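## Task

Take the yellow sponge from the desk and set it on top of the low shelf beneath the REPAIRS sign. Do not move that shelf, every low shelf must still stand upright at the end, and the robot must not fall or finish tilted.

## Robot and tools

ROBOT. A wheeled cart with a pan/tilt head and two arms, left_arm and right_arm. In the base frame the cart spans x = -0.35 to 0.07 m and is 0.53 m wide; above the 0.13 m wheels it is 0.46 m wide with its front at x = 0.01. Arm pan axes sit at x = -0.060, y = +0.155 (left) and -0.155 (right); shoulders are 0.89 m above the floor. Link lengths: upper arm 0.116, forearm 0.135, hand 0.162 m. A fixed-jaw tip reaches about 0.44 m from its pan axis horizontally and no lower than 0.54 m above the floor. Each arm has shoulder_pan, shoulder_lift, elbow_flex, wrist_flex, wrist_roll and gripper joints.

FRAMES. Base frame: origin on the floor between the drive wheels, x forward, y left, z up, in metres. The reported left_hand and right_hand are the fixed-jaw tips in this frame; a held object sits toward the swinging jaw. Hand axes: z along the fingers, y from swinging to fixed jaw. base_odometry is expressed in the frame the base had at scene start, counts only wheel rotation (slip shows as travel), and gives heading in rad (left positive, -3.142 to 3.142). Readings carry errors of a few centimetres per hand.

move. One action per call. "base" holds a single velocity command: {"x_m_s", "turn_rad_s", "for_s"}. x_m_s is forward speed in m/s (negative = backward), magnitude 0.005 to 0.291 or 0; turn_rad_s is leftward turn rate in rad/s (negative = right), 0.02 to 1.175 or 0; for_s is duration in s, 0.1 to 7.5. These are velocities, not targets: travel is roughly speed times duration, less for very short commands or near top speed, so check odometry. If |x|/0.291 + |turn|/1.175 exceeds 1, both get scaled down. No sideways motion. "joints" is one flat dict keyed by joint name (e.g. left_arm_elbow_flex_rad, head_tilt_rad) with absolute angle targets in radians, never offsets. Ranges: head_pan -3.2 to 3.2 (0 ahead, + left); head_tilt -0.76 to 1.45 (0 level, + down); shoulder_pan -2.006 to 2.149; shoulder_lift -1.836 to 1.772; elbow_flex -1.773 to 1.58; wrist_flex -1.799 to 1.772; wrist_roll -2.816 to 2.978; gripper -0.03 to 1.944. "speeds" is an optional dict by the same names (no grippers) giving top speed in rad/s, 0.08 to 4.71, for that action only. "cameras": list from head_camera, left_wrist_camera, right_wrist_camera, all. "blocking" false returns within about 0.5 s while motion continues; a later move overrides only the joints it names, and a move without "base" ends a running base velocity. Unknown keys make the call invalid; out-of-range values get it refused, and a refusal or unplanned stop cancels later moves in the same reply.

JOINT GEOMETRY. Shoulder_pan 0 points each arm sideways; positive turns clockwise from above; forward is +1.571 (left) and -1.571 (right). With lift, elbow and wrist flex all 0, the upper arm is near vertical and forearm and fingers are level; positive values bend downward, and their sum is the fingers' angle below level (1.571 = straight down). wrist_roll -1.522 puts the fixed jaw on the left looking outward, 1.619 on the right, 0.049 in the arm's plane. Gripper: about 0 tips touching, 0.075 m open at 1, 0.106 m at 1.944. Over furniture with level fingers keep the fixed jaw on the left, since the hand body then sticks up rather than down.

OTHER TOOLS. wait {seconds 0 to 10, cameras} lets the scene run and returns state. stop {cameras} brakes all running motions. zoom_image {camera, region [x0,y0,x1,y1] pixels, max 504 square} enlarges part of that camera's latest image. finished_scene {scene} ends the current scene; call nothing else in that reply after ending scene 1. The first scene is practice.

RESULTS. "move" reads done or the worst status. base_status "done" only means the velocity was sent (with "sent for a of b s" if cut short). Joint words: moving, done, off_target (rested away from target: load, obstruction or tripped motor), stopped, time_out (joint motion capped at 14 s; it then holds), not_followed (a self-collision check withheld that arm's targets; message "joint command not followed"). on_its_own lists uncommanded motion. Motor temperatures are listed per arm in joint order plus the gripper; MOTOR HOT appears at 55 °C, and at 70 °C the motor cuts out (JOINT FAULT / HAND FAULT, status limit_stop_at_motor_heat).

PRACTICE AND CAUTIONS. Start poses are folded with jaws shut (0.65 m wide). Stow: shoulder_pan -1.75 (left) / 1.75 (right), shoulder_lift 0.05, elbow_flex 1.35, wrist_flex -1.55, wrist_roll -1.52; enter in two steps (wrists first, then the rest), leave in reverse. Turning in place needs a 0.44 m clear radius; turning or reversing beside furniture can snag and topple the robot. Loaded joints sag downward; compensate next time. Motors trip if stuck more than about 0.30 rad (jaws 0.09) off target for about 2 s; reset by sending a target 0.2 rad back from the reading. Gripping below contact angle squeezes; -0.03 for thin items. Lift limits: about 0.4 kg at full reach, 0.7 kg close in. Never let arms collide or press together, avoid fast swings (3 rad/s or more can throw held items), avoid pulling objects in front (tipping), and never knock shelves, drop items from height, or let anything fall. Loose objects may get nudged occasionally.

Each tool is called after "Request:" as name(argument=value, ...), one argument or row to a line, values as JSON.

## Session

Request:
move(
)

Scene clock: 0.00 s.
Motor temperatures (°C): left_arm=[33 34 34 33 35 29] | right_arm=[30 29 26 27 32 27]
base_odometry: x=+0.000 y=+0.000 heading=+0.000
base_status: not commanded
joint_positions: head_pan_rad=+0.000 head_tilt_rad=+0.000 left_arm_shoulder_pan_rad=+0.000 left_arm_shoulder_lift_rad=-1.704 left_arm_elbow_flex_rad=+1.478 left_arm_wrist_flex_rad=+0.984 left_arm_wrist_roll_rad=-0.001 left_arm_gripper_rad=+0.000 right_arm_shoulder_pan_rad=+0.001 right_arm_shoulder_lift_rad=-1.670 right_arm_elbow_flex_rad=+1.496 right_arm_wrist_flex_rad=+1.032 right_arm_wrist_roll_rad=+0.000 right_arm_gripper_rad=+0.000
joint_status: not commanded
left_hand: x=-0.0600 y=+0.3116 z=+0.8261 quat_wxyz=(+0.395, -0.918, +0.023, +0.010) (m; base frame)
right_hand: x=-0.0602 y=-0.3015 z=+0.8125 quat_wxyz=(+0.008, +0.023, +0.937, -0.348) (m; base frame)
pictures: head_camera, left_wrist_camera, right_wrist_camera
Images, in order (width x height): head_camera 644x476, left_wrist_camera 644x476, right_wrist_camera 644x476.

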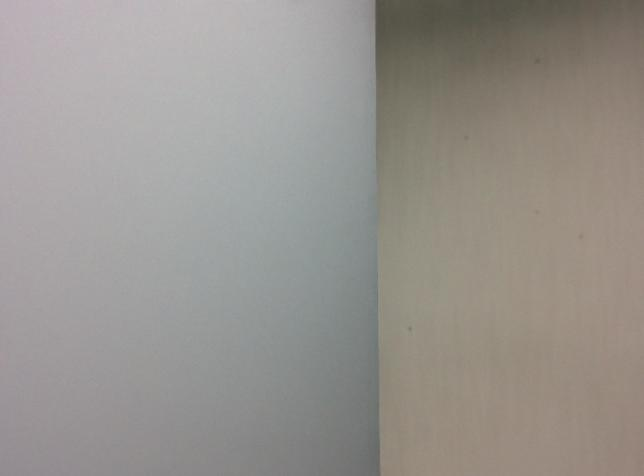

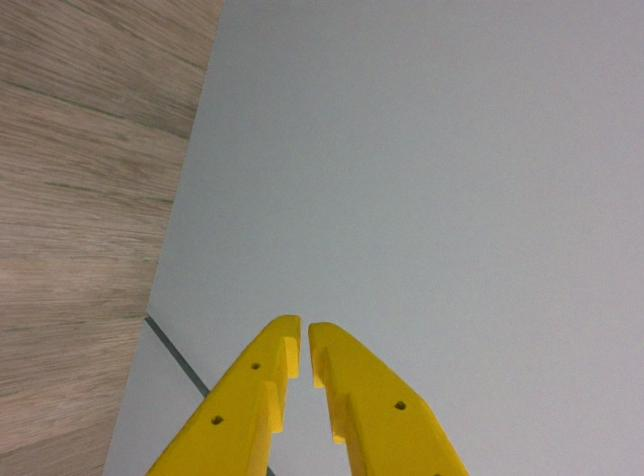

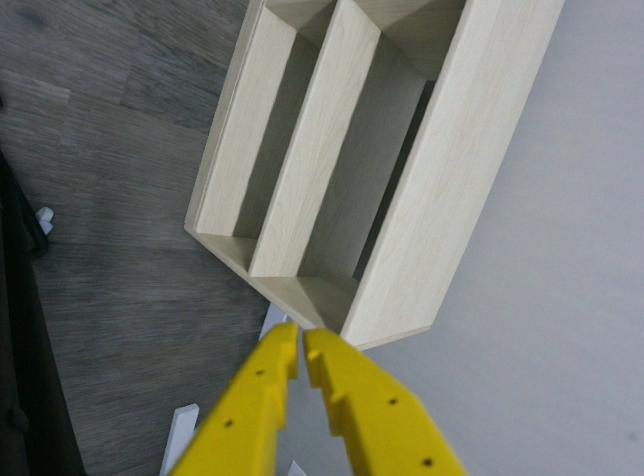

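Look around.

Request:
move(
  joints={"head_pan_rad":-1.0,"head_tilt_rad":0.3},
  cameras=["head_camera"],
)

Request:
move(
  joints={"head_pan_rad":-2.0},
  cameras=["head_camera"],
)

Request:
move(
  joints={"head_pan_rad":-3.0},
  cameras=["head_camera"],
)

Request:
move(
  joints={"head_pan_rad":2.2},
  cameras=["head_camera"],
)

Request:
move(
  joints={"head_pan_rad":1.2},
  cameras=["head_camera"],
)

Request:
move(
  joints={"head_pan_rad":0.2,"head_tilt_rad":0.5},
  cameras=["head_camera"],
)

Scene clock: 9.63 s.
move: done
base_odometry: x=+0.000 y=+0.000 heading=+0.000
base_status: not commanded
joint_positions: head_pan_rad=-0.991 head_tilt_rad=+0.292 left_arm_shoulder_pan_rad=+0.000 left_arm_shoulder_lift_rad=-1.704 left_arm_elbow_flex_rad=+1.478 left_arm_wrist_flex_rad=+0.984 left_arm_wrist_roll_rad=-0.001 left_arm_gripper_rad=+0.000 right_arm_shoulder_pan_rad=+0.001 right_arm_shoulder_lift_rad=-1.670 right_arm_elbow_flex_rad=+1.496 right_arm_wrist_flex_rad=+1.032 right_arm_wrist_roll_rad=+0.000 right_arm_gripper_rad=+0.000
joint_status: all done
left_hand: x=-0.0600 y=+0.3116 z=+0.8261 quat_wxyz=(+0.395, -0.918, +0.023, +0.010) (m; base frame)
right_hand: x=-0.0602 y=-0.3015 z=+0.8125 quat_wxyz=(+0.008, +0.023, +0.937, -0.348) (m; base frame)
pictures: head_camera
Images, in order (width x height): head_camera 644x476.

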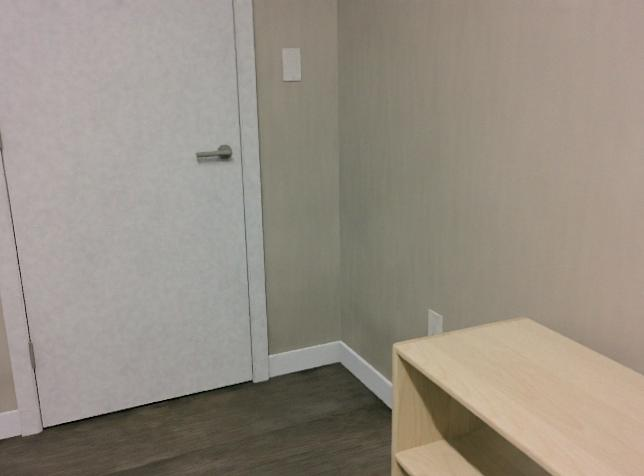

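Scene clock: 11.10 s.
move: done
base_odometry: x=+0.000 y=+0.000 heading=+0.000
base_status: not commanded
joint_positions: head_pan_rad=-1.991 head_tilt_rad=+0.292 left_arm_shoulder_pan_rad=+0.000 left_arm_shoulder_lift_rad=-1.704 left_arm_elbow_flex_rad=+1.478 left_arm_wrist_flex_rad=+0.984 left_arm_wrist_roll_rad=-0.001 left_arm_gripper_rad=+0.000 right_arm_shoulder_pan_rad=+0.001 right_arm_shoulder_lift_rad=-1.670 right_arm_elbow_flex_rad=+1.496 right_arm_wrist_flex_rad=+1.032 right_arm_wrist_roll_rad=+0.000 right_arm_gripper_rad=+0.000
joint_status: all done
left_hand: x=-0.0600 y=+0.3116 z=+0.8261 quat_wxyz=(+0.395, -0.918, +0.023, +0.010) (m; base frame)
right_hand: x=-0.0602 y=-0.3015 z=+0.8125 quat_wxyz=(+0.008, +0.023, +0.937, -0.348) (m; base frame)
pictures: head_camera
Images, in order (width x height): head_camera 644x476.

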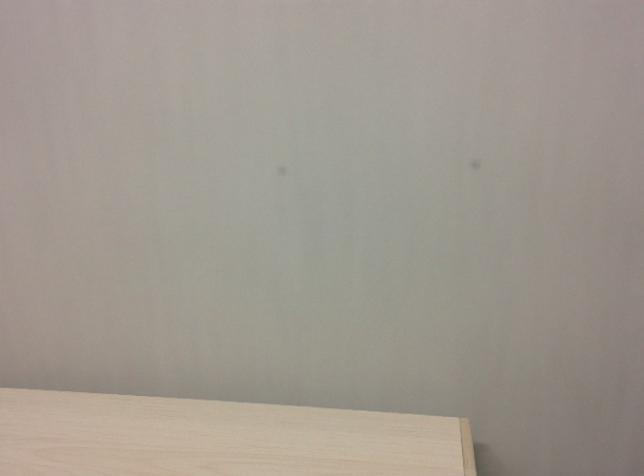

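Scene clock: 12.57 s.
move: done
base_odometry: x=+0.000 y=+0.000 heading=+0.000
base_status: not commanded
joint_positions: head_pan_rad=-2.991 head_tilt_rad=+0.292 left_arm_shoulder_pan_rad=+0.000 left_arm_shoulder_lift_rad=-1.704 left_arm_elbow_flex_rad=+1.478 left_arm_wrist_flex_rad=+0.984 left_arm_wrist_roll_rad=-0.001 left_arm_gripper_rad=+0.000 right_arm_shoulder_pan_rad=+0.001 right_arm_shoulder_lift_rad=-1.670 right_arm_elbow_flex_rad=+1.496 right_arm_wrist_flex_rad=+1.032 right_arm_wrist_roll_rad=+0.000 right_arm_gripper_rad=+0.000
joint_status: all done
left_hand: x=-0.0600 y=+0.3116 z=+0.8261 quat_wxyz=(+0.395, -0.918, +0.023, +0.010) (m; base frame)
right_hand: x=-0.0602 y=-0.3015 z=+0.8125 quat_wxyz=(+0.008, +0.023, +0.937, -0.348) (m; base frame)
pictures: head_camera
Images, in order (width x height): head_camera 644x476.

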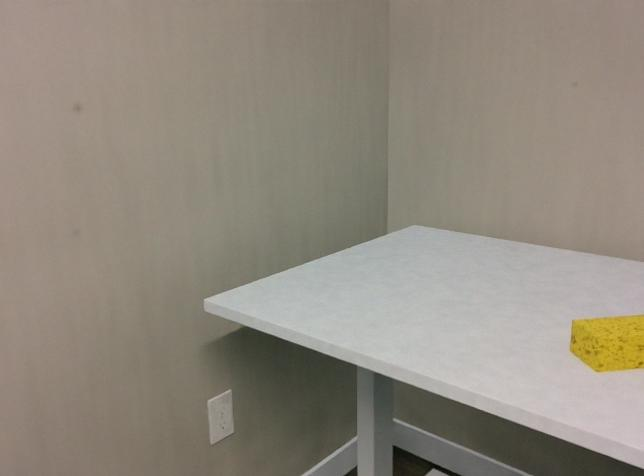

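Scene clock: 16.83 s.
move: done
base_odometry: x=+0.000 y=+0.000 heading=+0.000
base_status: not commanded
joint_positions: head_pan_rad=+2.189 head_tilt_rad=+0.292 left_arm_shoulder_pan_rad=+0.000 left_arm_shoulder_lift_rad=-1.704 left_arm_elbow_flex_rad=+1.478 left_arm_wrist_flex_rad=+0.984 left_arm_wrist_roll_rad=-0.001 left_arm_gripper_rad=+0.000 right_arm_shoulder_pan_rad=+0.001 right_arm_shoulder_lift_rad=-1.670 right_arm_elbow_flex_rad=+1.496 right_arm_wrist_flex_rad=+1.032 right_arm_wrist_roll_rad=+0.000 right_arm_gripper_rad=+0.000
joint_status: all done
left_hand: x=-0.0600 y=+0.3116 z=+0.8261 quat_wxyz=(+0.395, -0.918, +0.023, +0.010) (m; base frame)
right_hand: x=-0.0602 y=-0.3015 z=+0.8125 quat_wxyz=(+0.008, +0.023, +0.937, -0.348) (m; base frame)
pictures: head_camera
Images, in order (width x height): head_camera 644x476.

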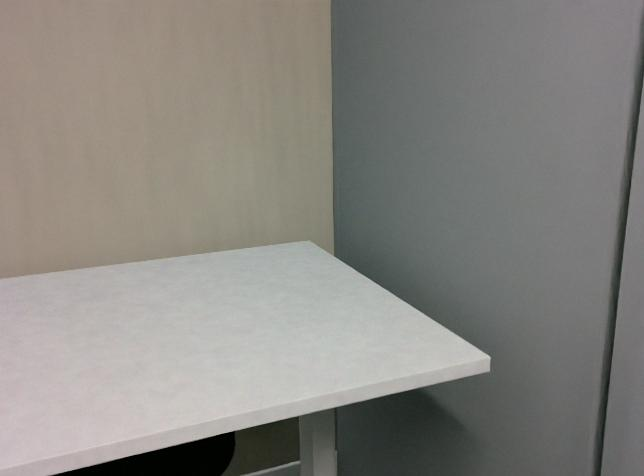

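Scene clock: 18.30 s.
move: done
base_odometry: x=+0.000 y=+0.000 heading=+0.000
base_status: not commanded
joint_positions: head_pan_rad=+1.209 head_tilt_rad=+0.292 left_arm_shoulder_pan_rad=+0.000 left_arm_shoulder_lift_rad=-1.704 left_arm_elbow_flex_rad=+1.478 left_arm_wrist_flex_rad=+0.984 left_arm_wrist_roll_rad=-0.001 left_arm_gripper_rad=+0.000 right_arm_shoulder_pan_rad=+0.001 right_arm_shoulder_lift_rad=-1.670 right_arm_elbow_flex_rad=+1.496 right_arm_wrist_flex_rad=+1.032 right_arm_wrist_roll_rad=+0.000 right_arm_gripper_rad=+0.000
joint_status: all done
left_hand: x=-0.0600 y=+0.3116 z=+0.8261 quat_wxyz=(+0.395, -0.918, +0.023, +0.010) (m; base frame)
right_hand: x=-0.0602 y=-0.3015 z=+0.8125 quat_wxyz=(+0.008, +0.023, +0.937, -0.348) (m; base frame)
pictures: head_camera
Images, in order (width x height): head_camera 644x476.

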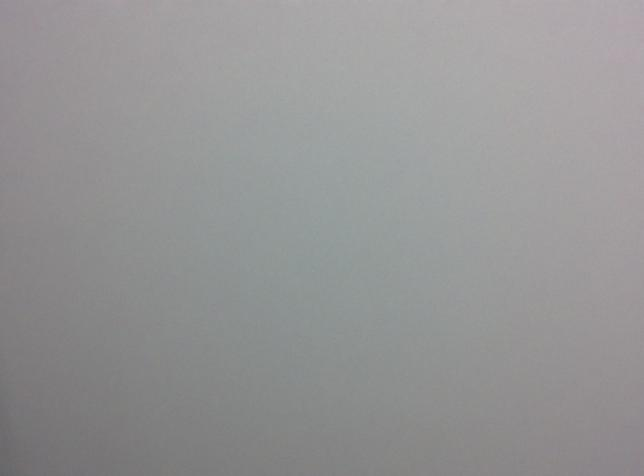

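Scene clock: 19.77 s.
move: done
base_odometry: x=+0.000 y=+0.000 heading=+0.000
base_status: not commanded
joint_positions: head_pan_rad=+0.209 head_tilt_rad=+0.493 left_arm_shoulder_pan_rad=+0.000 left_arm_shoulder_lift_rad=-1.704 left_arm_elbow_flex_rad=+1.478 left_arm_wrist_flex_rad=+0.984 left_arm_wrist_roll_rad=-0.001 left_arm_gripper_rad=+0.000 right_arm_shoulder_pan_rad=+0.001 right_arm_shoulder_lift_rad=-1.670 right_arm_elbow_flex_rad=+1.496 right_arm_wrist_flex_rad=+1.032 right_arm_wrist_roll_rad=+0.000 right_arm_gripper_rad=+0.000
joint_status: all done
left_hand: x=-0.0600 y=+0.3116 z=+0.8261 quat_wxyz=(+0.395, -0.918, +0.023, +0.010) (m; base frame)
right_hand: x=-0.0602 y=-0.3015 z=+0.8125 quat_wxyz=(+0.008, +0.023, +0.937, -0.348) (m; base frame)
pictures: head_camera
Images, in order (width x height): head_camera 644x476.

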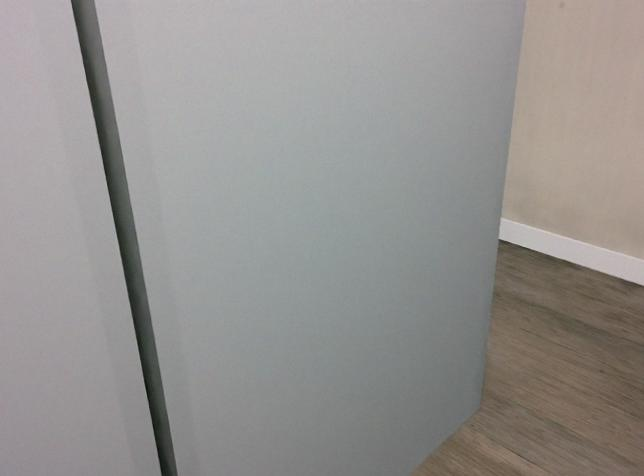

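Request:
move(
  joints={"head_pan_rad":-1.6,"head_tilt_rad":-0.2},
  cameras=["head_camera"],
)

Request:
move(
  joints={"head_pan_rad":-1.6,"head_tilt_rad":0.8},
  cameras=["head_camera"],
)

Request:
move(
  joints={"head_pan_rad":-2.4,"head_tilt_rad":0.7},
  cameras=["head_camera"],
)

Request:
move(
  joints={"head_pan_rad":-3.14,"head_tilt_rad":0.6},
  cameras=["head_camera"],
)

Request:
move(
  joints={"head_pan_rad":3.0,"head_tilt_rad":0.0},
  cameras=["head_camera"],
)

Request:
move(
  joints={"head_pan_rad":-0.4,"head_tilt_rad":0.6},
  cameras=["head_camera"],
)

Request:
move(
  joints={"head_pan_rad":1.0,"head_tilt_rad":0.9},
  cameras=["head_camera"],
)

Scene clock: 30.93 s.
move: done
base_odometry: x=+0.000 y=+0.000 heading=+0.000
base_status: not commanded
joint_positions: head_pan_rad=-1.591 head_tilt_rad=-0.190 left_arm_shoulder_pan_rad=+0.000 left_arm_shoulder_lift_rad=-1.704 left_arm_elbow_flex_rad=+1.478 left_arm_wrist_flex_rad=+0.984 left_arm_wrist_roll_rad=-0.001 left_arm_gripper_rad=+0.000 right_arm_shoulder_pan_rad=+0.001 right_arm_shoulder_lift_rad=-1.670 right_arm_elbow_flex_rad=+1.496 right_arm_wrist_flex_rad=+1.032 right_arm_wrist_roll_rad=+0.000 right_arm_gripper_rad=+0.000
joint_status: all done
left_hand: x=-0.0600 y=+0.3116 z=+0.8261 quat_wxyz=(+0.395, -0.918, +0.023, +0.010) (m; base frame)
right_hand: x=-0.0602 y=-0.3015 z=+0.8125 quat_wxyz=(+0.008, +0.023, +0.937, -0.348) (m; base frame)
pictures: head_camera
Images, in order (width x height): head_camera 644x476.

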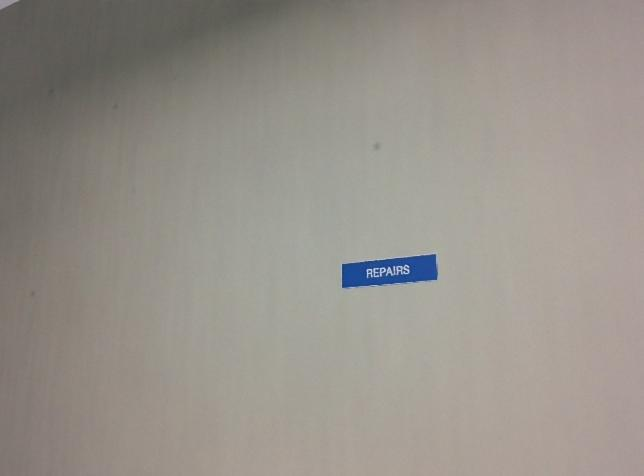

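Scene clock: 32.40 s.
move: done
base_odometry: x=+0.000 y=+0.000 heading=+0.000
base_status: not commanded
joint_positions: head_pan_rad=-1.591 head_tilt_rad=+0.794 left_arm_shoulder_pan_rad=+0.000 left_arm_shoulder_lift_rad=-1.704 left_arm_elbow_flex_rad=+1.478 left_arm_wrist_flex_rad=+0.984 left_arm_wrist_roll_rad=-0.001 left_arm_gripper_rad=+0.000 right_arm_shoulder_pan_rad=+0.001 right_arm_shoulder_lift_rad=-1.670 right_arm_elbow_flex_rad=+1.496 right_arm_wrist_flex_rad=+1.032 right_arm_wrist_roll_rad=+0.000 right_arm_gripper_rad=+0.000
joint_status: all done
left_hand: x=-0.0600 y=+0.3116 z=+0.8261 quat_wxyz=(+0.395, -0.918, +0.023, +0.010) (m; base frame)
right_hand: x=-0.0602 y=-0.3015 z=+0.8125 quat_wxyz=(+0.008, +0.023, +0.937, -0.348) (m; base frame)
pictures: head_camera
Images, in order (width x height): head_camera 644x476.

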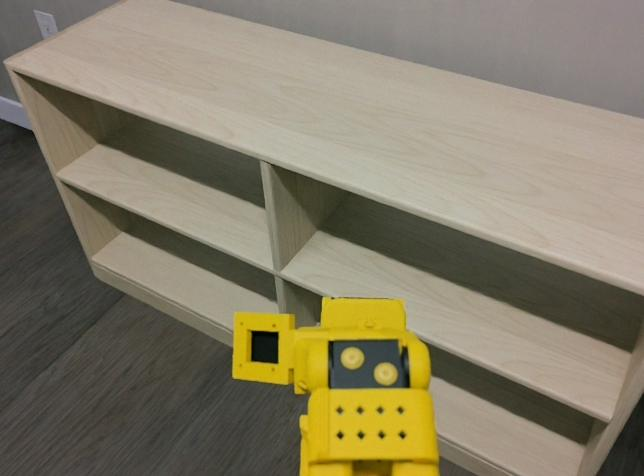

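Scene clock: 33.73 s.
move: done
base_odometry: x=+0.000 y=+0.000 heading=+0.000
base_status: not commanded
joint_positions: head_pan_rad=-2.391 head_tilt_rad=+0.713 left_arm_shoulder_pan_rad=+0.000 left_arm_shoulder_lift_rad=-1.704 left_arm_elbow_flex_rad=+1.478 left_arm_wrist_flex_rad=+0.984 left_arm_wrist_roll_rad=-0.001 left_arm_gripper_rad=+0.000 right_arm_shoulder_pan_rad=+0.001 right_arm_shoulder_lift_rad=-1.670 right_arm_elbow_flex_rad=+1.496 right_arm_wrist_flex_rad=+1.032 right_arm_wrist_roll_rad=+0.000 right_arm_gripper_rad=+0.000
joint_status: all done
left_hand: x=-0.0600 y=+0.3116 z=+0.8261 quat_wxyz=(+0.395, -0.918, +0.023, +0.010) (m; base frame)
right_hand: x=-0.0602 y=-0.3015 z=+0.8125 quat_wxyz=(+0.008, +0.023, +0.937, -0.348) (m; base frame)
pictures: head_camera
Images, in order (width x height): head_camera 644x476.

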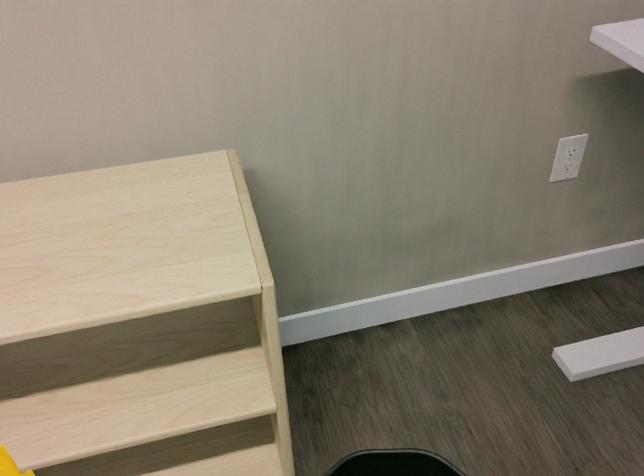

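Scene clock: 35.03 s.
move: done
base_odometry: x=+0.000 y=+0.000 heading=+0.000
base_status: not commanded
joint_positions: head_pan_rad=-3.131 head_tilt_rad=+0.613 left_arm_shoulder_pan_rad=+0.000 left_arm_shoulder_lift_rad=-1.704 left_arm_elbow_flex_rad=+1.478 left_arm_wrist_flex_rad=+0.984 left_arm_wrist_roll_rad=-0.001 left_arm_gripper_rad=+0.000 right_arm_shoulder_pan_rad=+0.001 right_arm_shoulder_lift_rad=-1.670 right_arm_elbow_flex_rad=+1.496 right_arm_wrist_flex_rad=+1.032 right_arm_wrist_roll_rad=+0.000 right_arm_gripper_rad=+0.000
joint_status: all done
left_hand: x=-0.0600 y=+0.3116 z=+0.8261 quat_wxyz=(+0.395, -0.918, +0.023, +0.010) (m; base frame)
right_hand: x=-0.0602 y=-0.3015 z=+0.8125 quat_wxyz=(+0.008, +0.023, +0.937, -0.348) (m; base frame)
pictures: head_camera
Images, in order (width x height): head_camera 644x476.

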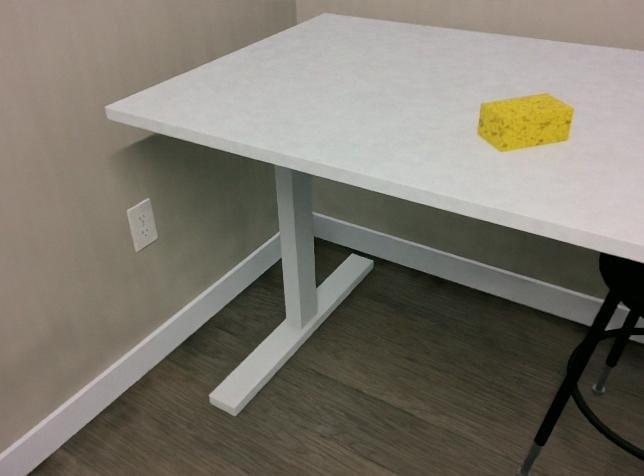

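Scene clock: 39.93 s.
move: done
base_odometry: x=+0.000 y=+0.000 heading=+0.000
base_status: not commanded
joint_positions: head_pan_rad=+2.990 head_tilt_rad=+0.010 left_arm_shoulder_pan_rad=+0.000 left_arm_shoulder_lift_rad=-1.704 left_arm_elbow_flex_rad=+1.478 left_arm_wrist_flex_rad=+0.984 left_arm_wrist_roll_rad=-0.001 left_arm_gripper_rad=+0.000 right_arm_shoulder_pan_rad=+0.001 right_arm_shoulder_lift_rad=-1.670 right_arm_elbow_flex_rad=+1.496 right_arm_wrist_flex_rad=+1.032 right_arm_wrist_roll_rad=+0.000 right_arm_gripper_rad=+0.000
joint_status: all done
left_hand: x=-0.0600 y=+0.3116 z=+0.8261 quat_wxyz=(+0.395, -0.918, +0.023, +0.010) (m; base frame)
right_hand: x=-0.0602 y=-0.3015 z=+0.8125 quat_wxyz=(+0.008, +0.023, +0.937, -0.348) (m; base frame)
pictures: head_camera
Images, in order (width x height): head_camera 644x476.

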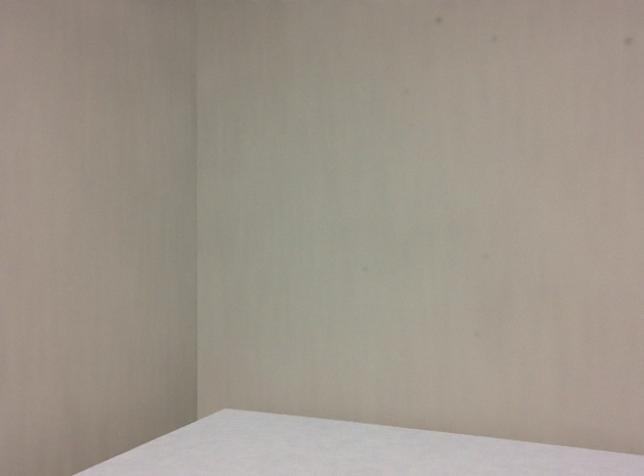

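Scene clock: 43.00 s.
move: done
base_odometry: x=+0.000 y=+0.000 heading=+0.000
base_status: not commanded
joint_positions: head_pan_rad=-0.391 head_tilt_rad=+0.593 left_arm_shoulder_pan_rad=+0.000 left_arm_shoulder_lift_rad=-1.704 left_arm_elbow_flex_rad=+1.478 left_arm_wrist_flex_rad=+0.984 left_arm_wrist_roll_rad=-0.001 left_arm_gripper_rad=+0.000 right_arm_shoulder_pan_rad=+0.001 right_arm_shoulder_lift_rad=-1.670 right_arm_elbow_flex_rad=+1.496 right_arm_wrist_flex_rad=+1.032 right_arm_wrist_roll_rad=+0.000 right_arm_gripper_rad=+0.000
joint_status: all done
left_hand: x=-0.0600 y=+0.3116 z=+0.8261 quat_wxyz=(+0.395, -0.918, +0.023, +0.010) (m; base frame)
right_hand: x=-0.0602 y=-0.3015 z=+0.8125 quat_wxyz=(+0.008, +0.023, +0.937, -0.348) (m; base frame)
pictures: head_camera
Images, in order (width x height): head_camera 644x476.

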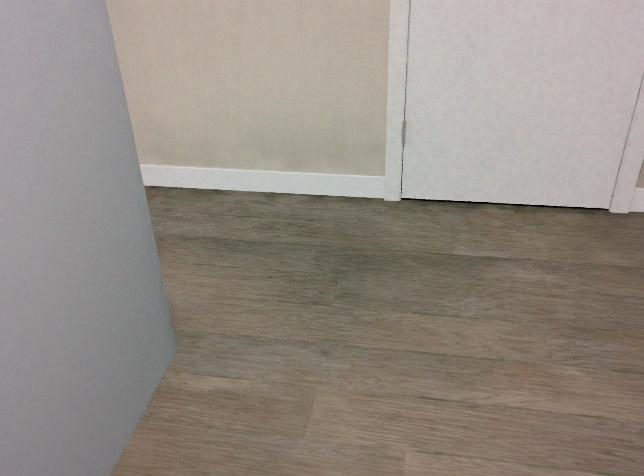

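Scene clock: 44.73 s.
move: done
base_odometry: x=+0.000 y=+0.000 heading=+0.000
base_status: not commanded
joint_positions: head_pan_rad=+0.989 head_tilt_rad=+0.894 left_arm_shoulder_pan_rad=+0.000 left_arm_shoulder_lift_rad=-1.704 left_arm_elbow_flex_rad=+1.478 left_arm_wrist_flex_rad=+0.984 left_arm_wrist_roll_rad=-0.001 left_arm_gripper_rad=+0.000 right_arm_shoulder_pan_rad=+0.001 right_arm_shoulder_lift_rad=-1.670 right_arm_elbow_flex_rad=+1.496 right_arm_wrist_flex_rad=+1.032 right_arm_wrist_roll_rad=+0.000 right_arm_gripper_rad=+0.000
joint_status: all done
left_hand: x=-0.0600 y=+0.3116 z=+0.8261 quat_wxyz=(+0.395, -0.918, +0.023, +0.010) (m; base frame)
right_hand: x=-0.0602 y=-0.3015 z=+0.8125 quat_wxyz=(+0.008, +0.023, +0.937, -0.348) (m; base frame)
pictures: head_camera
Images, in order (width x height): head_camera 644x476.

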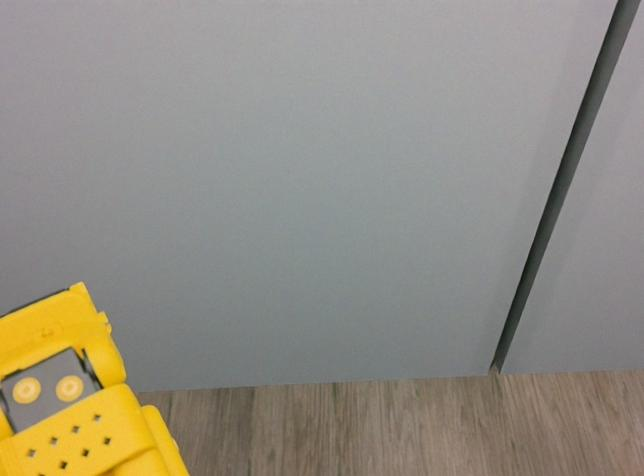

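Request:
move(
  joints={"head_pan_rad":-2.5,"head_tilt_rad":1.3},
  cameras=["head_camera"],
)

Request:
move(
  joints={"head_pan_rad":-3.15,"head_tilt_rad":1.2},
  cameras=["head_camera"],
)

Request:
move(
  joints={"head_pan_rad":2.5,"head_tilt_rad":0.9},
  cameras=["head_camera"],
)

Scene clock: 81.60 s.
move: done
base_odometry: x=+0.000 y=+0.000 heading=+0.000
base_status: not commanded
joint_positions: head_pan_rad=-2.491 head_tilt_rad=+1.295 left_arm_shoulder_pan_rad=+0.000 left_arm_shoulder_lift_rad=-1.704 left_arm_elbow_flex_rad=+1.478 left_arm_wrist_flex_rad=+0.984 left_arm_wrist_roll_rad=-0.001 left_arm_gripper_rad=+0.000 right_arm_shoulder_pan_rad=+0.001 right_arm_shoulder_lift_rad=-1.670 right_arm_elbow_flex_rad=+1.496 right_arm_wrist_flex_rad=+1.032 right_arm_wrist_roll_rad=+0.000 right_arm_gripper_rad=+0.000
joint_status: all done
left_hand: x=-0.0600 y=+0.3116 z=+0.8261 quat_wxyz=(+0.395, -0.918, +0.023, +0.010) (m; base frame)
right_hand: x=-0.0602 y=-0.3015 z=+0.8125 quat_wxyz=(+0.008, +0.023, +0.937, -0.348) (m; base frame)
pictures: head_camera
Images, in order (width x height): head_camera 644x476.

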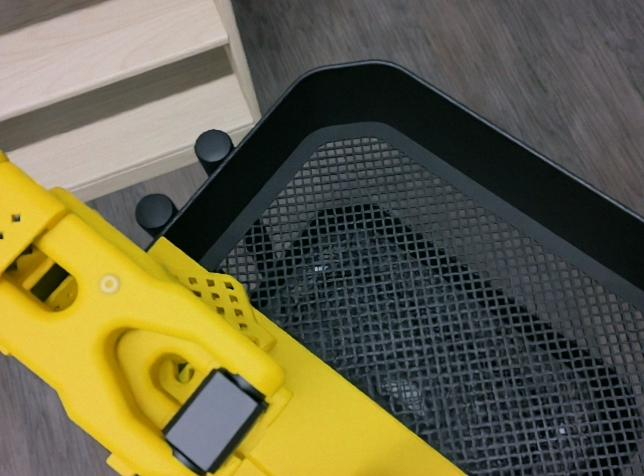

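Scene clock: 82.83 s.
move: done
base_odometry: x=+0.000 y=+0.000 heading=+0.000
base_status: not commanded
joint_positions: head_pan_rad=-3.140 head_tilt_rad=+1.214 left_arm_shoulder_pan_rad=+0.000 left_arm_shoulder_lift_rad=-1.704 left_arm_elbow_flex_rad=+1.478 left_arm_wrist_flex_rad=+0.984 left_arm_wrist_roll_rad=-0.001 left_arm_gripper_rad=+0.000 right_arm_shoulder_pan_rad=+0.001 right_arm_shoulder_lift_rad=-1.670 right_arm_elbow_flex_rad=+1.496 right_arm_wrist_flex_rad=+1.032 right_arm_wrist_roll_rad=+0.000 right_arm_gripper_rad=+0.000
joint_status: all done
left_hand: x=-0.0600 y=+0.3116 z=+0.8261 quat_wxyz=(+0.395, -0.918, +0.023, +0.010) (m; base frame)
right_hand: x=-0.0602 y=-0.3015 z=+0.8125 quat_wxyz=(+0.008, +0.023, +0.937, -0.348) (m; base frame)
pictures: head_camera
Images, in order (width x height): head_camera 644x476.

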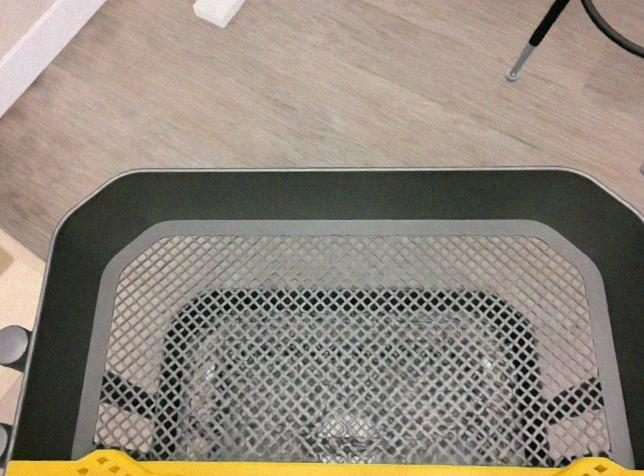

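Scene clock: 87.40 s.
move: done
base_odometry: x=+0.000 y=+0.000 heading=+0.000
base_status: not commanded
joint_positions: head_pan_rad=+2.490 head_tilt_rad=+0.914 left_arm_shoulder_pan_rad=+0.000 left_arm_shoulder_lift_rad=-1.704 left_arm_elbow_flex_rad=+1.478 left_arm_wrist_flex_rad=+0.984 left_arm_wrist_roll_rad=-0.001 left_arm_gripper_rad=+0.000 right_arm_shoulder_pan_rad=+0.001 right_arm_shoulder_lift_rad=-1.670 right_arm_elbow_flex_rad=+1.496 right_arm_wrist_flex_rad=+1.032 right_arm_wrist_roll_rad=+0.000 right_arm_gripper_rad=+0.000
joint_status: all done
left_hand: x=-0.0600 y=+0.3116 z=+0.8261 quat_wxyz=(+0.395, -0.918, +0.023, +0.010) (m; base frame)
right_hand: x=-0.0602 y=-0.3015 z=+0.8125 quat_wxyz=(+0.008, +0.023, +0.937, -0.348) (m; base frame)
pictures: head_camera
Images, in order (width x height): head_camera 644x476.

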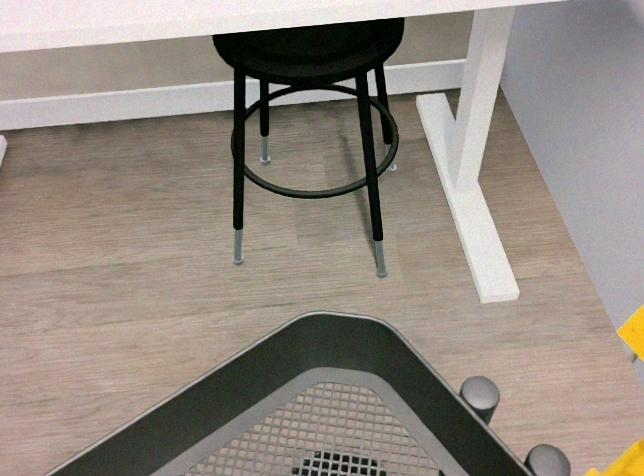

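Request:
move(
  base={"x_m_s":-0.15,"for_s":0.8},
  joints={"head_pan_rad":0.0,"head_tilt_rad":0.8},
)

Request:
move(
  base={"turn_rad_s":0.6,"for_s":4.32},
  cameras=["head_camera"],
)

Scene clock: 102.63 s.
move: done
base_odometry: x=-0.120 y=+0.000 heading=+0.000
base_status: done (sent for 0.8 of 0.8 s)
joint_positions: head_pan_rad=+0.009 head_tilt_rad=+0.814 left_arm_shoulder_pan_rad=+0.003 left_arm_shoulder_lift_rad=-1.704 left_arm_elbow_flex_rad=+1.478 left_arm_wrist_flex_rad=+0.984 left_arm_wrist_roll_rad=-0.001 left_arm_gripper_rad=+0.000 right_arm_shoulder_pan_rad=-0.002 right_arm_shoulder_lift_rad=-1.670 right_arm_elbow_flex_rad=+1.496 right_arm_wrist_flex_rad=+1.032 right_arm_wrist_roll_rad=+0.000 right_arm_gripper_rad=+0.000
joint_status: all done
left_hand: x=-0.0595 y=+0.3116 z=+0.8261 quat_wxyz=(+0.395, -0.918, +0.024, +0.009) (m; base frame)
right_hand: x=-0.0597 y=-0.3015 z=+0.8125 quat_wxyz=(+0.009, +0.022, +0.937, -0.348) (m; base frame)
pictures: none

Scene clock: 107.67 s.
move: done
base_odometry: x=-0.121 y=+0.000 heading=+2.599
base_status: done (sent for 4.33 of 4.33 s)
joint_positions: head_pan_rad=+0.009 head_tilt_rad=+0.814 left_arm_shoulder_pan_rad=-0.003 left_arm_shoulder_lift_rad=-1.704 left_arm_elbow_flex_rad=+1.478 left_arm_wrist_flex_rad=+0.984 left_arm_wrist_roll_rad=-0.001 left_arm_gripper_rad=+0.000 right_arm_shoulder_pan_rad=+0.000 right_arm_shoulder_lift_rad=-1.670 right_arm_elbow_flex_rad=+1.496 right_arm_wrist_flex_rad=+1.032 right_arm_wrist_roll_rad=+0.000 right_arm_gripper_rad=+0.000
joint_status: not commanded
left_hand: x=-0.0604 y=+0.3116 z=+0.8261 quat_wxyz=(+0.395, -0.918, +0.021, +0.010) (m; base frame)
right_hand: x=-0.0600 y=-0.3015 z=+0.8125 quat_wxyz=(+0.009, +0.023, +0.937, -0.348) (m; base frame)
pictures: head_camera
Images, in order (width x height): head_camera 644x476.

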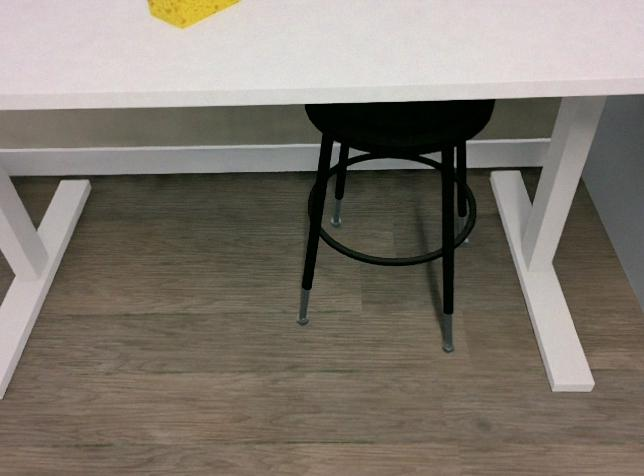

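Request:
move(
  base={"turn_rad_s":0.3,"for_s":0.6},
)

Request:
move(
  base={"x_m_s":0.15,"for_s":2.8},
)

Request:
move(
  base={"turn_rad_s":-0.3,"for_s":0.5},
  joints={"head_pan_rad":0.0,"head_tilt_rad":0.7},
  cameras=["head_camera"],
)

Request:
move(
  joints={"head_pan_rad":0.0,"head_tilt_rad":1.3},
  cameras=["head_camera"],
)

Scene clock: 124.90 s.
move: done
base_odometry: x=-0.121 y=+0.000 heading=+2.781
base_status: done (sent for 0.6 of 0.6 s)
joint_positions: head_pan_rad=+0.009 head_tilt_rad=+0.814 left_arm_shoulder_pan_rad=+0.000 left_arm_shoulder_lift_rad=-1.704 left_arm_elbow_flex_rad=+1.478 left_arm_wrist_flex_rad=+0.984 left_arm_wrist_roll_rad=-0.001 left_arm_gripper_rad=+0.000 right_arm_shoulder_pan_rad=-0.002 right_arm_shoulder_lift_rad=-1.670 right_arm_elbow_flex_rad=+1.496 right_arm_wrist_flex_rad=+1.032 right_arm_wrist_roll_rad=+0.000 right_arm_gripper_rad=+0.000
joint_status: not commanded
left_hand: x=-0.0600 y=+0.3116 z=+0.8261 quat_wxyz=(+0.395, -0.918, +0.023, +0.010) (m; base frame)
right_hand: x=-0.0597 y=-0.3015 z=+0.8125 quat_wxyz=(+0.009, +0.022, +0.937, -0.348) (m; base frame)
pictures: none

Scene clock: 128.57 s.
move: done
base_odometry: x=-0.515 y=+0.148 heading=+2.782
base_status: done (sent for 2.8 of 2.8 s)
joint_positions: head_pan_rad=+0.009 head_tilt_rad=+0.814 left_arm_shoulder_pan_rad=-0.001 left_arm_shoulder_lift_rad=-1.704 left_arm_elbow_flex_rad=+1.478 left_arm_wrist_flex_rad=+0.984 left_arm_wrist_roll_rad=-0.001 left_arm_gripper_rad=+0.000 right_arm_shoulder_pan_rad=+0.001 right_arm_shoulder_lift_rad=-1.670 right_arm_elbow_flex_rad=+1.496 right_arm_wrist_flex_rad=+1.032 right_arm_wrist_roll_rad=+0.000 right_arm_gripper_rad=+0.000
joint_status: not commanded
left_hand: x=-0.0602 y=+0.3116 z=+0.8261 quat_wxyz=(+0.395, -0.918, +0.022, +0.010) (m; base frame)
right_hand: x=-0.0602 y=-0.3015 z=+0.8125 quat_wxyz=(+0.008, +0.023, +0.937, -0.348) (m; base frame)
pictures: none

Scene clock: 129.67 s.
move: done
base_odometry: x=-0.515 y=+0.148 heading=+2.629
base_status: done (sent for 0.5 of 0.5 s)
joint_positions: head_pan_rad=+0.009 head_tilt_rad=+0.713 left_arm_shoulder_pan_rad=+0.002 left_arm_shoulder_lift_rad=-1.704 left_arm_elbow_flex_rad=+1.478 left_arm_wrist_flex_rad=+0.984 left_arm_wrist_roll_rad=-0.001 left_arm_gripper_rad=+0.000 right_arm_shoulder_pan_rad=+0.000 right_arm_shoulder_lift_rad=-1.670 right_arm_elbow_flex_rad=+1.496 right_arm_wrist_flex_rad=+1.032 right_arm_wrist_roll_rad=+0.000 right_arm_gripper_rad=+0.000
joint_status: all done
left_hand: x=-0.0597 y=+0.3116 z=+0.8261 quat_wxyz=(+0.395, -0.918, +0.023, +0.009) (m; base frame)
right_hand: x=-0.0600 y=-0.3015 z=+0.8125 quat_wxyz=(+0.009, +0.023, +0.937, -0.348) (m; base frame)
pictures: head_camera
Images, in order (width x height): head_camera 644x476.

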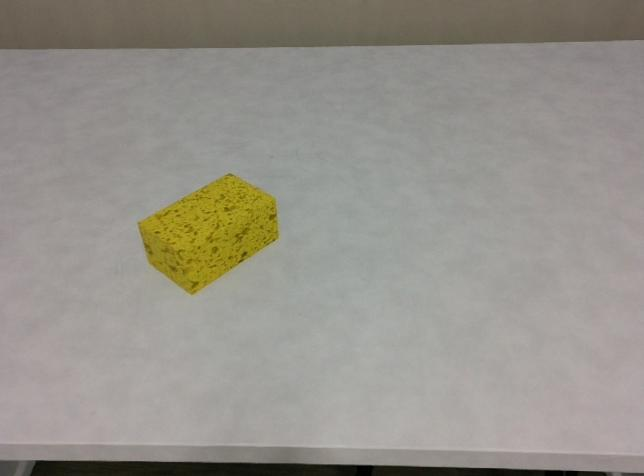

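Scene clock: 130.87 s.
move: done
base_odometry: x=-0.515 y=+0.148 heading=+2.629
base_status: not commanded
joint_positions: head_pan_rad=+0.009 head_tilt_rad=+1.295 left_arm_shoulder_pan_rad=+0.002 left_arm_shoulder_lift_rad=-1.704 left_arm_elbow_flex_rad=+1.478 left_arm_wrist_flex_rad=+0.984 left_arm_wrist_roll_rad=-0.001 left_arm_gripper_rad=+0.000 right_arm_shoulder_pan_rad=+0.000 right_arm_shoulder_lift_rad=-1.670 right_arm_elbow_flex_rad=+1.496 right_arm_wrist_flex_rad=+1.032 right_arm_wrist_roll_rad=+0.000 right_arm_gripper_rad=+0.000
joint_status: all done
left_hand: x=-0.0597 y=+0.3116 z=+0.8261 quat_wxyz=(+0.395, -0.918, +0.023, +0.009) (m; base frame)
right_hand: x=-0.0600 y=-0.3015 z=+0.8125 quat_wxyz=(+0.009, +0.023, +0.937, -0.348) (m; base frame)
pictures: head_camera
Images, in order (width x height): head_camera 644x476.

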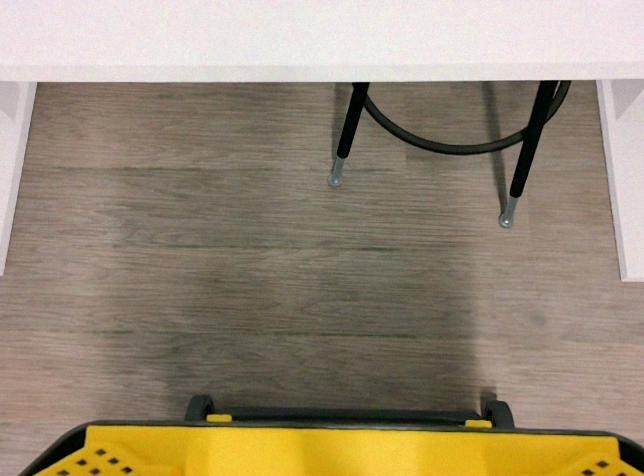

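Request:
move(
  base={"x_m_s":0.1,"for_s":1.85},
  joints={"head_tilt_rad":1.3,"left_arm_shoulder_lift_rad":-1.2},
  cameras=["head_camera"],
)

Request:
move(
  joints={"head_pan_rad":0.0,"head_tilt_rad":0.9},
  cameras=["head_camera"],
)

Scene clock: 171.73 s.
move: not_followed
base_odometry: x=-0.677 y=+0.240 heading=+2.628
base_status: done (sent for 1.87 of 1.87 s)
joint_positions: head_pan_rad=+0.009 head_tilt_rad=+1.295 left_arm_shoulder_pan_rad=-0.004 left_arm_shoulder_lift_rad=-1.248 left_arm_elbow_flex_rad=+1.479 left_arm_wrist_flex_rad=+0.984 left_arm_wrist_roll_rad=-0.001 left_arm_gripper_rad=+0.000 right_arm_shoulder_pan_rad=+0.003 right_arm_shoulder_lift_rad=-1.670 right_arm_elbow_flex_rad=+1.496 right_arm_wrist_flex_rad=+1.032 right_arm_wrist_roll_rad=+0.000 right_arm_gripper_rad=+0.000
joint_status: left_arm_shoulder_lift_rad not_followed (moved +0.456 of +0.504); the others done
left_hand: x=-0.0605 y=+0.2685 z=+0.7772 quat_wxyz=(+0.177, -0.984, +0.022, +0.005) (m; base frame)
right_hand: x=-0.0604 y=-0.3015 z=+0.8125 quat_wxyz=(+0.008, +0.024, +0.937, -0.348) (m; base frame)
pictures: head_camera
joint command not followed: on one or more control steps a check withheld the commanded joint targets of the left arm, and it was not sent them on those steps. On the call's last step the targets were still withheld.
cause: the commanded joint targets, or the way to them, would bring two parts of the arm too close to each other (its gripper and another part of the arm, with the joints from left_arm_shoulder_lift_rad to left_arm_wrist_roll_rad between them, 5 mm apart when it was first held).
Images, in order (width x height): head_camera 644x476.

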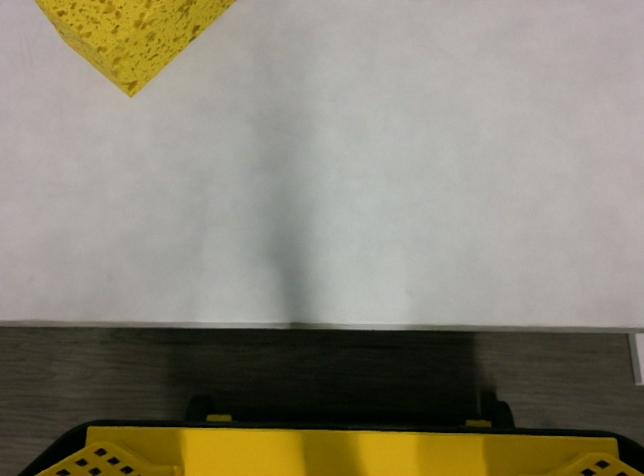

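Scene clock: 172.80 s.
move: done
base_odometry: x=-0.677 y=+0.240 heading=+2.628
base_status: not commanded
joint_positions: head_pan_rad=+0.009 head_tilt_rad=+0.914 left_arm_shoulder_pan_rad=-0.004 left_arm_shoulder_lift_rad=-1.248 left_arm_elbow_flex_rad=+1.479 left_arm_wrist_flex_rad=+0.984 left_arm_wrist_roll_rad=-0.001 left_arm_gripper_rad=+0.000 right_arm_shoulder_pan_rad=+0.003 right_arm_shoulder_lift_rad=-1.670 right_arm_elbow_flex_rad=+1.496 right_arm_wrist_flex_rad=+1.032 right_arm_wrist_roll_rad=+0.000 right_arm_gripper_rad=+0.000
joint_status: all done
left_hand: x=-0.0605 y=+0.2685 z=+0.7772 quat_wxyz=(+0.177, -0.984, +0.022, +0.005) (m; base frame)
right_hand: x=-0.0604 y=-0.3015 z=+0.8125 quat_wxyz=(+0.008, +0.024, +0.937, -0.348) (m; base frame)
pictures: head_camera
joint command not followed: on one or more control steps a check withheld the commanded joint targets of the left arm, and it was not sent them on those steps. On the call's last step the targets were still withheld.
cause: the commanded joint targets, or the way to them, would bring two parts of the arm too close to each other (its gripper and another part of the arm, with the joints from left_arm_shoulder_lift_rad to left_arm_wrist_roll_rad between them, 4 mm apart when it was first held).
Images, in order (width x height): head_camera 644x476.

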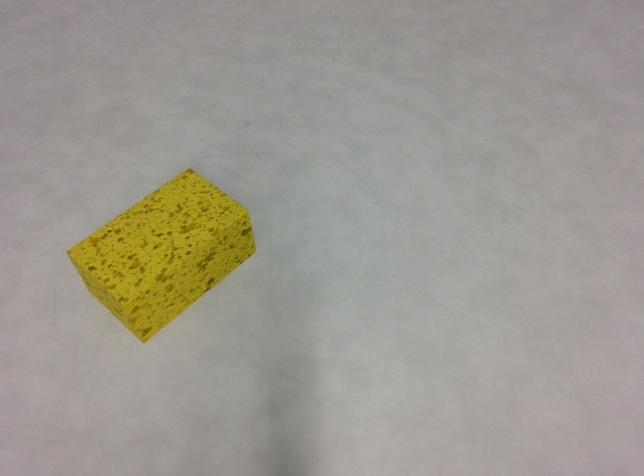

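Request:
move(
  base={"x_m_s":0.06,"for_s":1.1},
  joints={"left_arm_elbow_flex_rad":0.3,"left_arm_wrist_flex_rad":0.6,"left_arm_shoulder_lift_rad":-0.9},
)

Request:
move(
  joints={"left_arm_elbow_flex_rad":-0.494,"left_arm_wrist_flex_rad":0.953,"left_arm_shoulder_lift_rad":0.45,"left_arm_wrist_roll_rad":-2.25,"left_arm_gripper_rad":1.9,"head_tilt_rad":0.9},
)

Request:
move(
  joints={"left_arm_shoulder_pan_rad":1.54,"head_pan_rad":0.3},
  cameras=["head_camera","left_wrist_camera"],
)

Scene clock: 200.97 s.
move: done
base_odometry: x=-0.732 y=+0.271 heading=+2.630
base_status: done (sent for 1.1 of 1.1 s)
joint_positions: head_pan_rad=+0.009 head_tilt_rad=+0.914 left_arm_shoulder_pan_rad=-0.001 left_arm_shoulder_lift_rad=-0.906 left_arm_elbow_flex_rad=+0.335 left_arm_wrist_flex_rad=+0.616 left_arm_wrist_roll_rad=-0.001 left_arm_gripper_rad=+0.000 right_arm_shoulder_pan_rad=-0.004 right_arm_shoulder_lift_rad=-1.670 right_arm_elbow_flex_rad=+1.496 right_arm_wrist_flex_rad=+1.032 right_arm_wrist_roll_rad=+0.000 right_arm_gripper_rad=+0.000
joint_status: all done
left_hand: x=-0.0603 y=+0.3848 z=+1.0477 quat_wxyz=(+0.691, -0.722, +0.017, +0.018) (m; base frame)
right_hand: x=-0.0595 y=-0.3015 z=+0.8125 quat_wxyz=(+0.009, +0.021, +0.937, -0.348) (m; base frame)
pictures: none
held back during your reply time (left arm), on 90 control steps: two parts of the arm were too close to each other, or the arm's last command would have brought them too close.
led back after a hold (left arm): the arm was led back toward your command in small steps, so it may still be short of it.

Scene clock: 203.47 s.
move: done
base_odometry: x=-0.732 y=+0.271 heading=+2.630
base_status: not commanded
joint_positions: head_pan_rad=+0.009 head_tilt_rad=+0.914 left_arm_shoulder_pan_rad=-0.001 left_arm_shoulder_lift_rad=+0.462 left_arm_elbow_flex_rad=-0.457 left_arm_wrist_flex_rad=+0.951 left_arm_wrist_roll_rad=-2.245 left_arm_gripper_rad=+1.891 right_arm_shoulder_pan_rad=-0.004 right_arm_shoulder_lift_rad=-1.670 right_arm_elbow_flex_rad=+1.496 right_arm_wrist_flex_rad=+1.032 right_arm_wrist_roll_rad=+0.000 right_arm_gripper_rad=+0.000
joint_status: all done
left_hand: x=-0.0664 y=+0.4922 z=+0.8584 quat_wxyz=(+0.124, -0.393, +0.869, +0.275) (m; base frame)
right_hand: x=-0.0595 y=-0.3015 z=+0.8125 quat_wxyz=(+0.009, +0.021, +0.937, -0.348) (m; base frame)
pictures: none

Scene clock: 205.33 s.
move: done
base_odometry: x=-0.732 y=+0.271 heading=+2.630
base_status: not commanded
joint_positions: head_pan_rad=+0.290 head_tilt_rad=+0.914 left_arm_shoulder_pan_rad=+1.534 left_arm_shoulder_lift_rad=+0.462 left_arm_elbow_flex_rad=-0.458 left_arm_wrist_flex_rad=+0.951 left_arm_wrist_roll_rad=-2.245 left_arm_gripper_rad=+1.891 right_arm_shoulder_pan_rad=-0.004 right_arm_shoulder_lift_rad=-1.670 right_arm_elbow_flex_rad=+1.496 right_arm_wrist_flex_rad=+1.032 right_arm_wrist_roll_rad=+0.000 right_arm_gripper_rad=+0.000
joint_status: all done
left_hand: x=+0.2769 y=+0.1733 z=+0.8587 quat_wxyz=(+0.281, +0.321, +0.898, +0.112) (m; base frame)
right_hand: x=-0.0595 y=-0.3015 z=+0.8125 quat_wxyz=(+0.009, +0.021, +0.937, -0.348) (m; base frame)
pictures: head_camera, left_wrist_camera
Images, in order (width x height): head_camera 644x476, left_wrist_camera 644x476.

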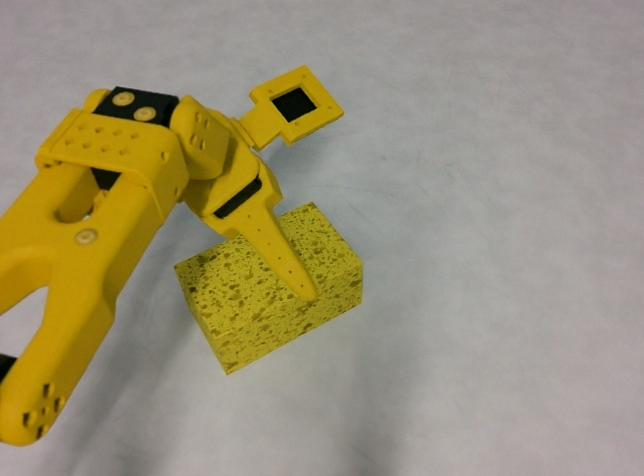

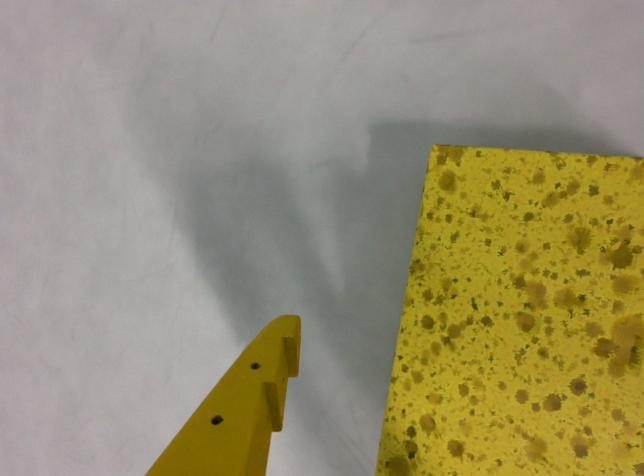

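Request:
move(
  joints={"left_arm_shoulder_lift_rad":0.63,"left_arm_elbow_flex_rad":-0.38,"left_arm_wrist_flex_rad":0.716},
  speeds={"left_arm_shoulder_lift_rad":0.3,"left_arm_elbow_flex_rad":0.3,"left_arm_wrist_flex_rad":0.4},
  cameras=["head_camera","left_wrist_camera"],
)

Scene clock: 222.23 s.
move: done
base_odometry: x=-0.732 y=+0.271 heading=+2.630
base_status: not commanded
joint_positions: head_pan_rad=+0.290 head_tilt_rad=+0.914 left_arm_shoulder_pan_rad=+1.534 left_arm_shoulder_lift_rad=+0.642 left_arm_elbow_flex_rad=-0.377 left_arm_wrist_flex_rad=+0.726 left_arm_wrist_roll_rad=-2.245 left_arm_gripper_rad=+1.891 right_arm_shoulder_pan_rad=-0.004 right_arm_shoulder_lift_rad=-1.670 right_arm_elbow_flex_rad=+1.496 right_arm_wrist_flex_rad=+1.032 right_arm_wrist_roll_rad=+0.000 right_arm_gripper_rad=+0.000
joint_status: all done
left_hand: x=+0.2835 y=+0.1735 z=+0.8056 quat_wxyz=(+0.266, +0.322, +0.902, +0.106) (m; base frame)
right_hand: x=-0.0595 y=-0.3015 z=+0.8125 quat_wxyz=(+0.009, +0.021, +0.937, -0.348) (m; base frame)
pictures: head_camera, left_wrist_camera
Images, in order (width x height): head_camera 644x476, left_wrist_camera 644x476.

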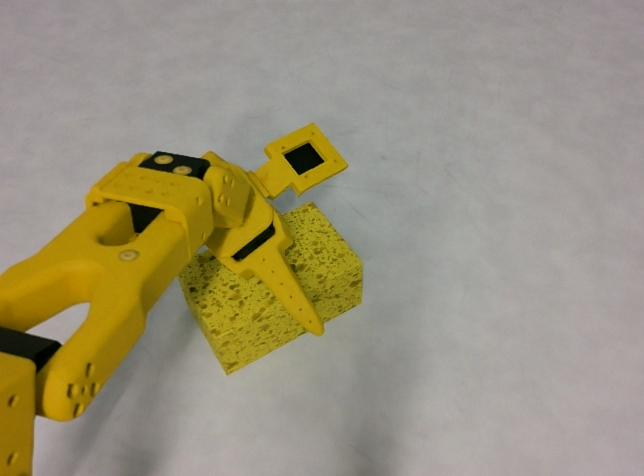

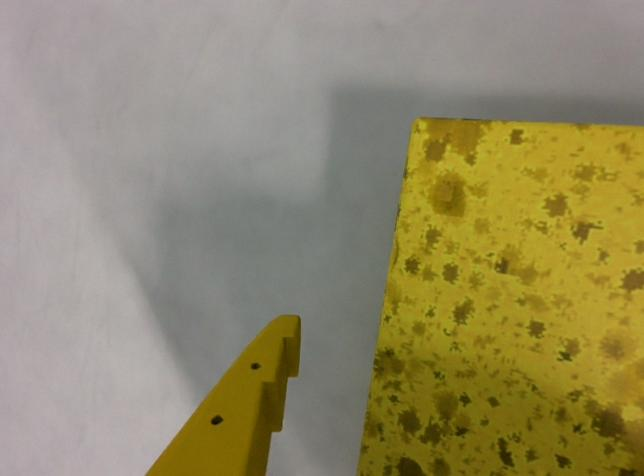

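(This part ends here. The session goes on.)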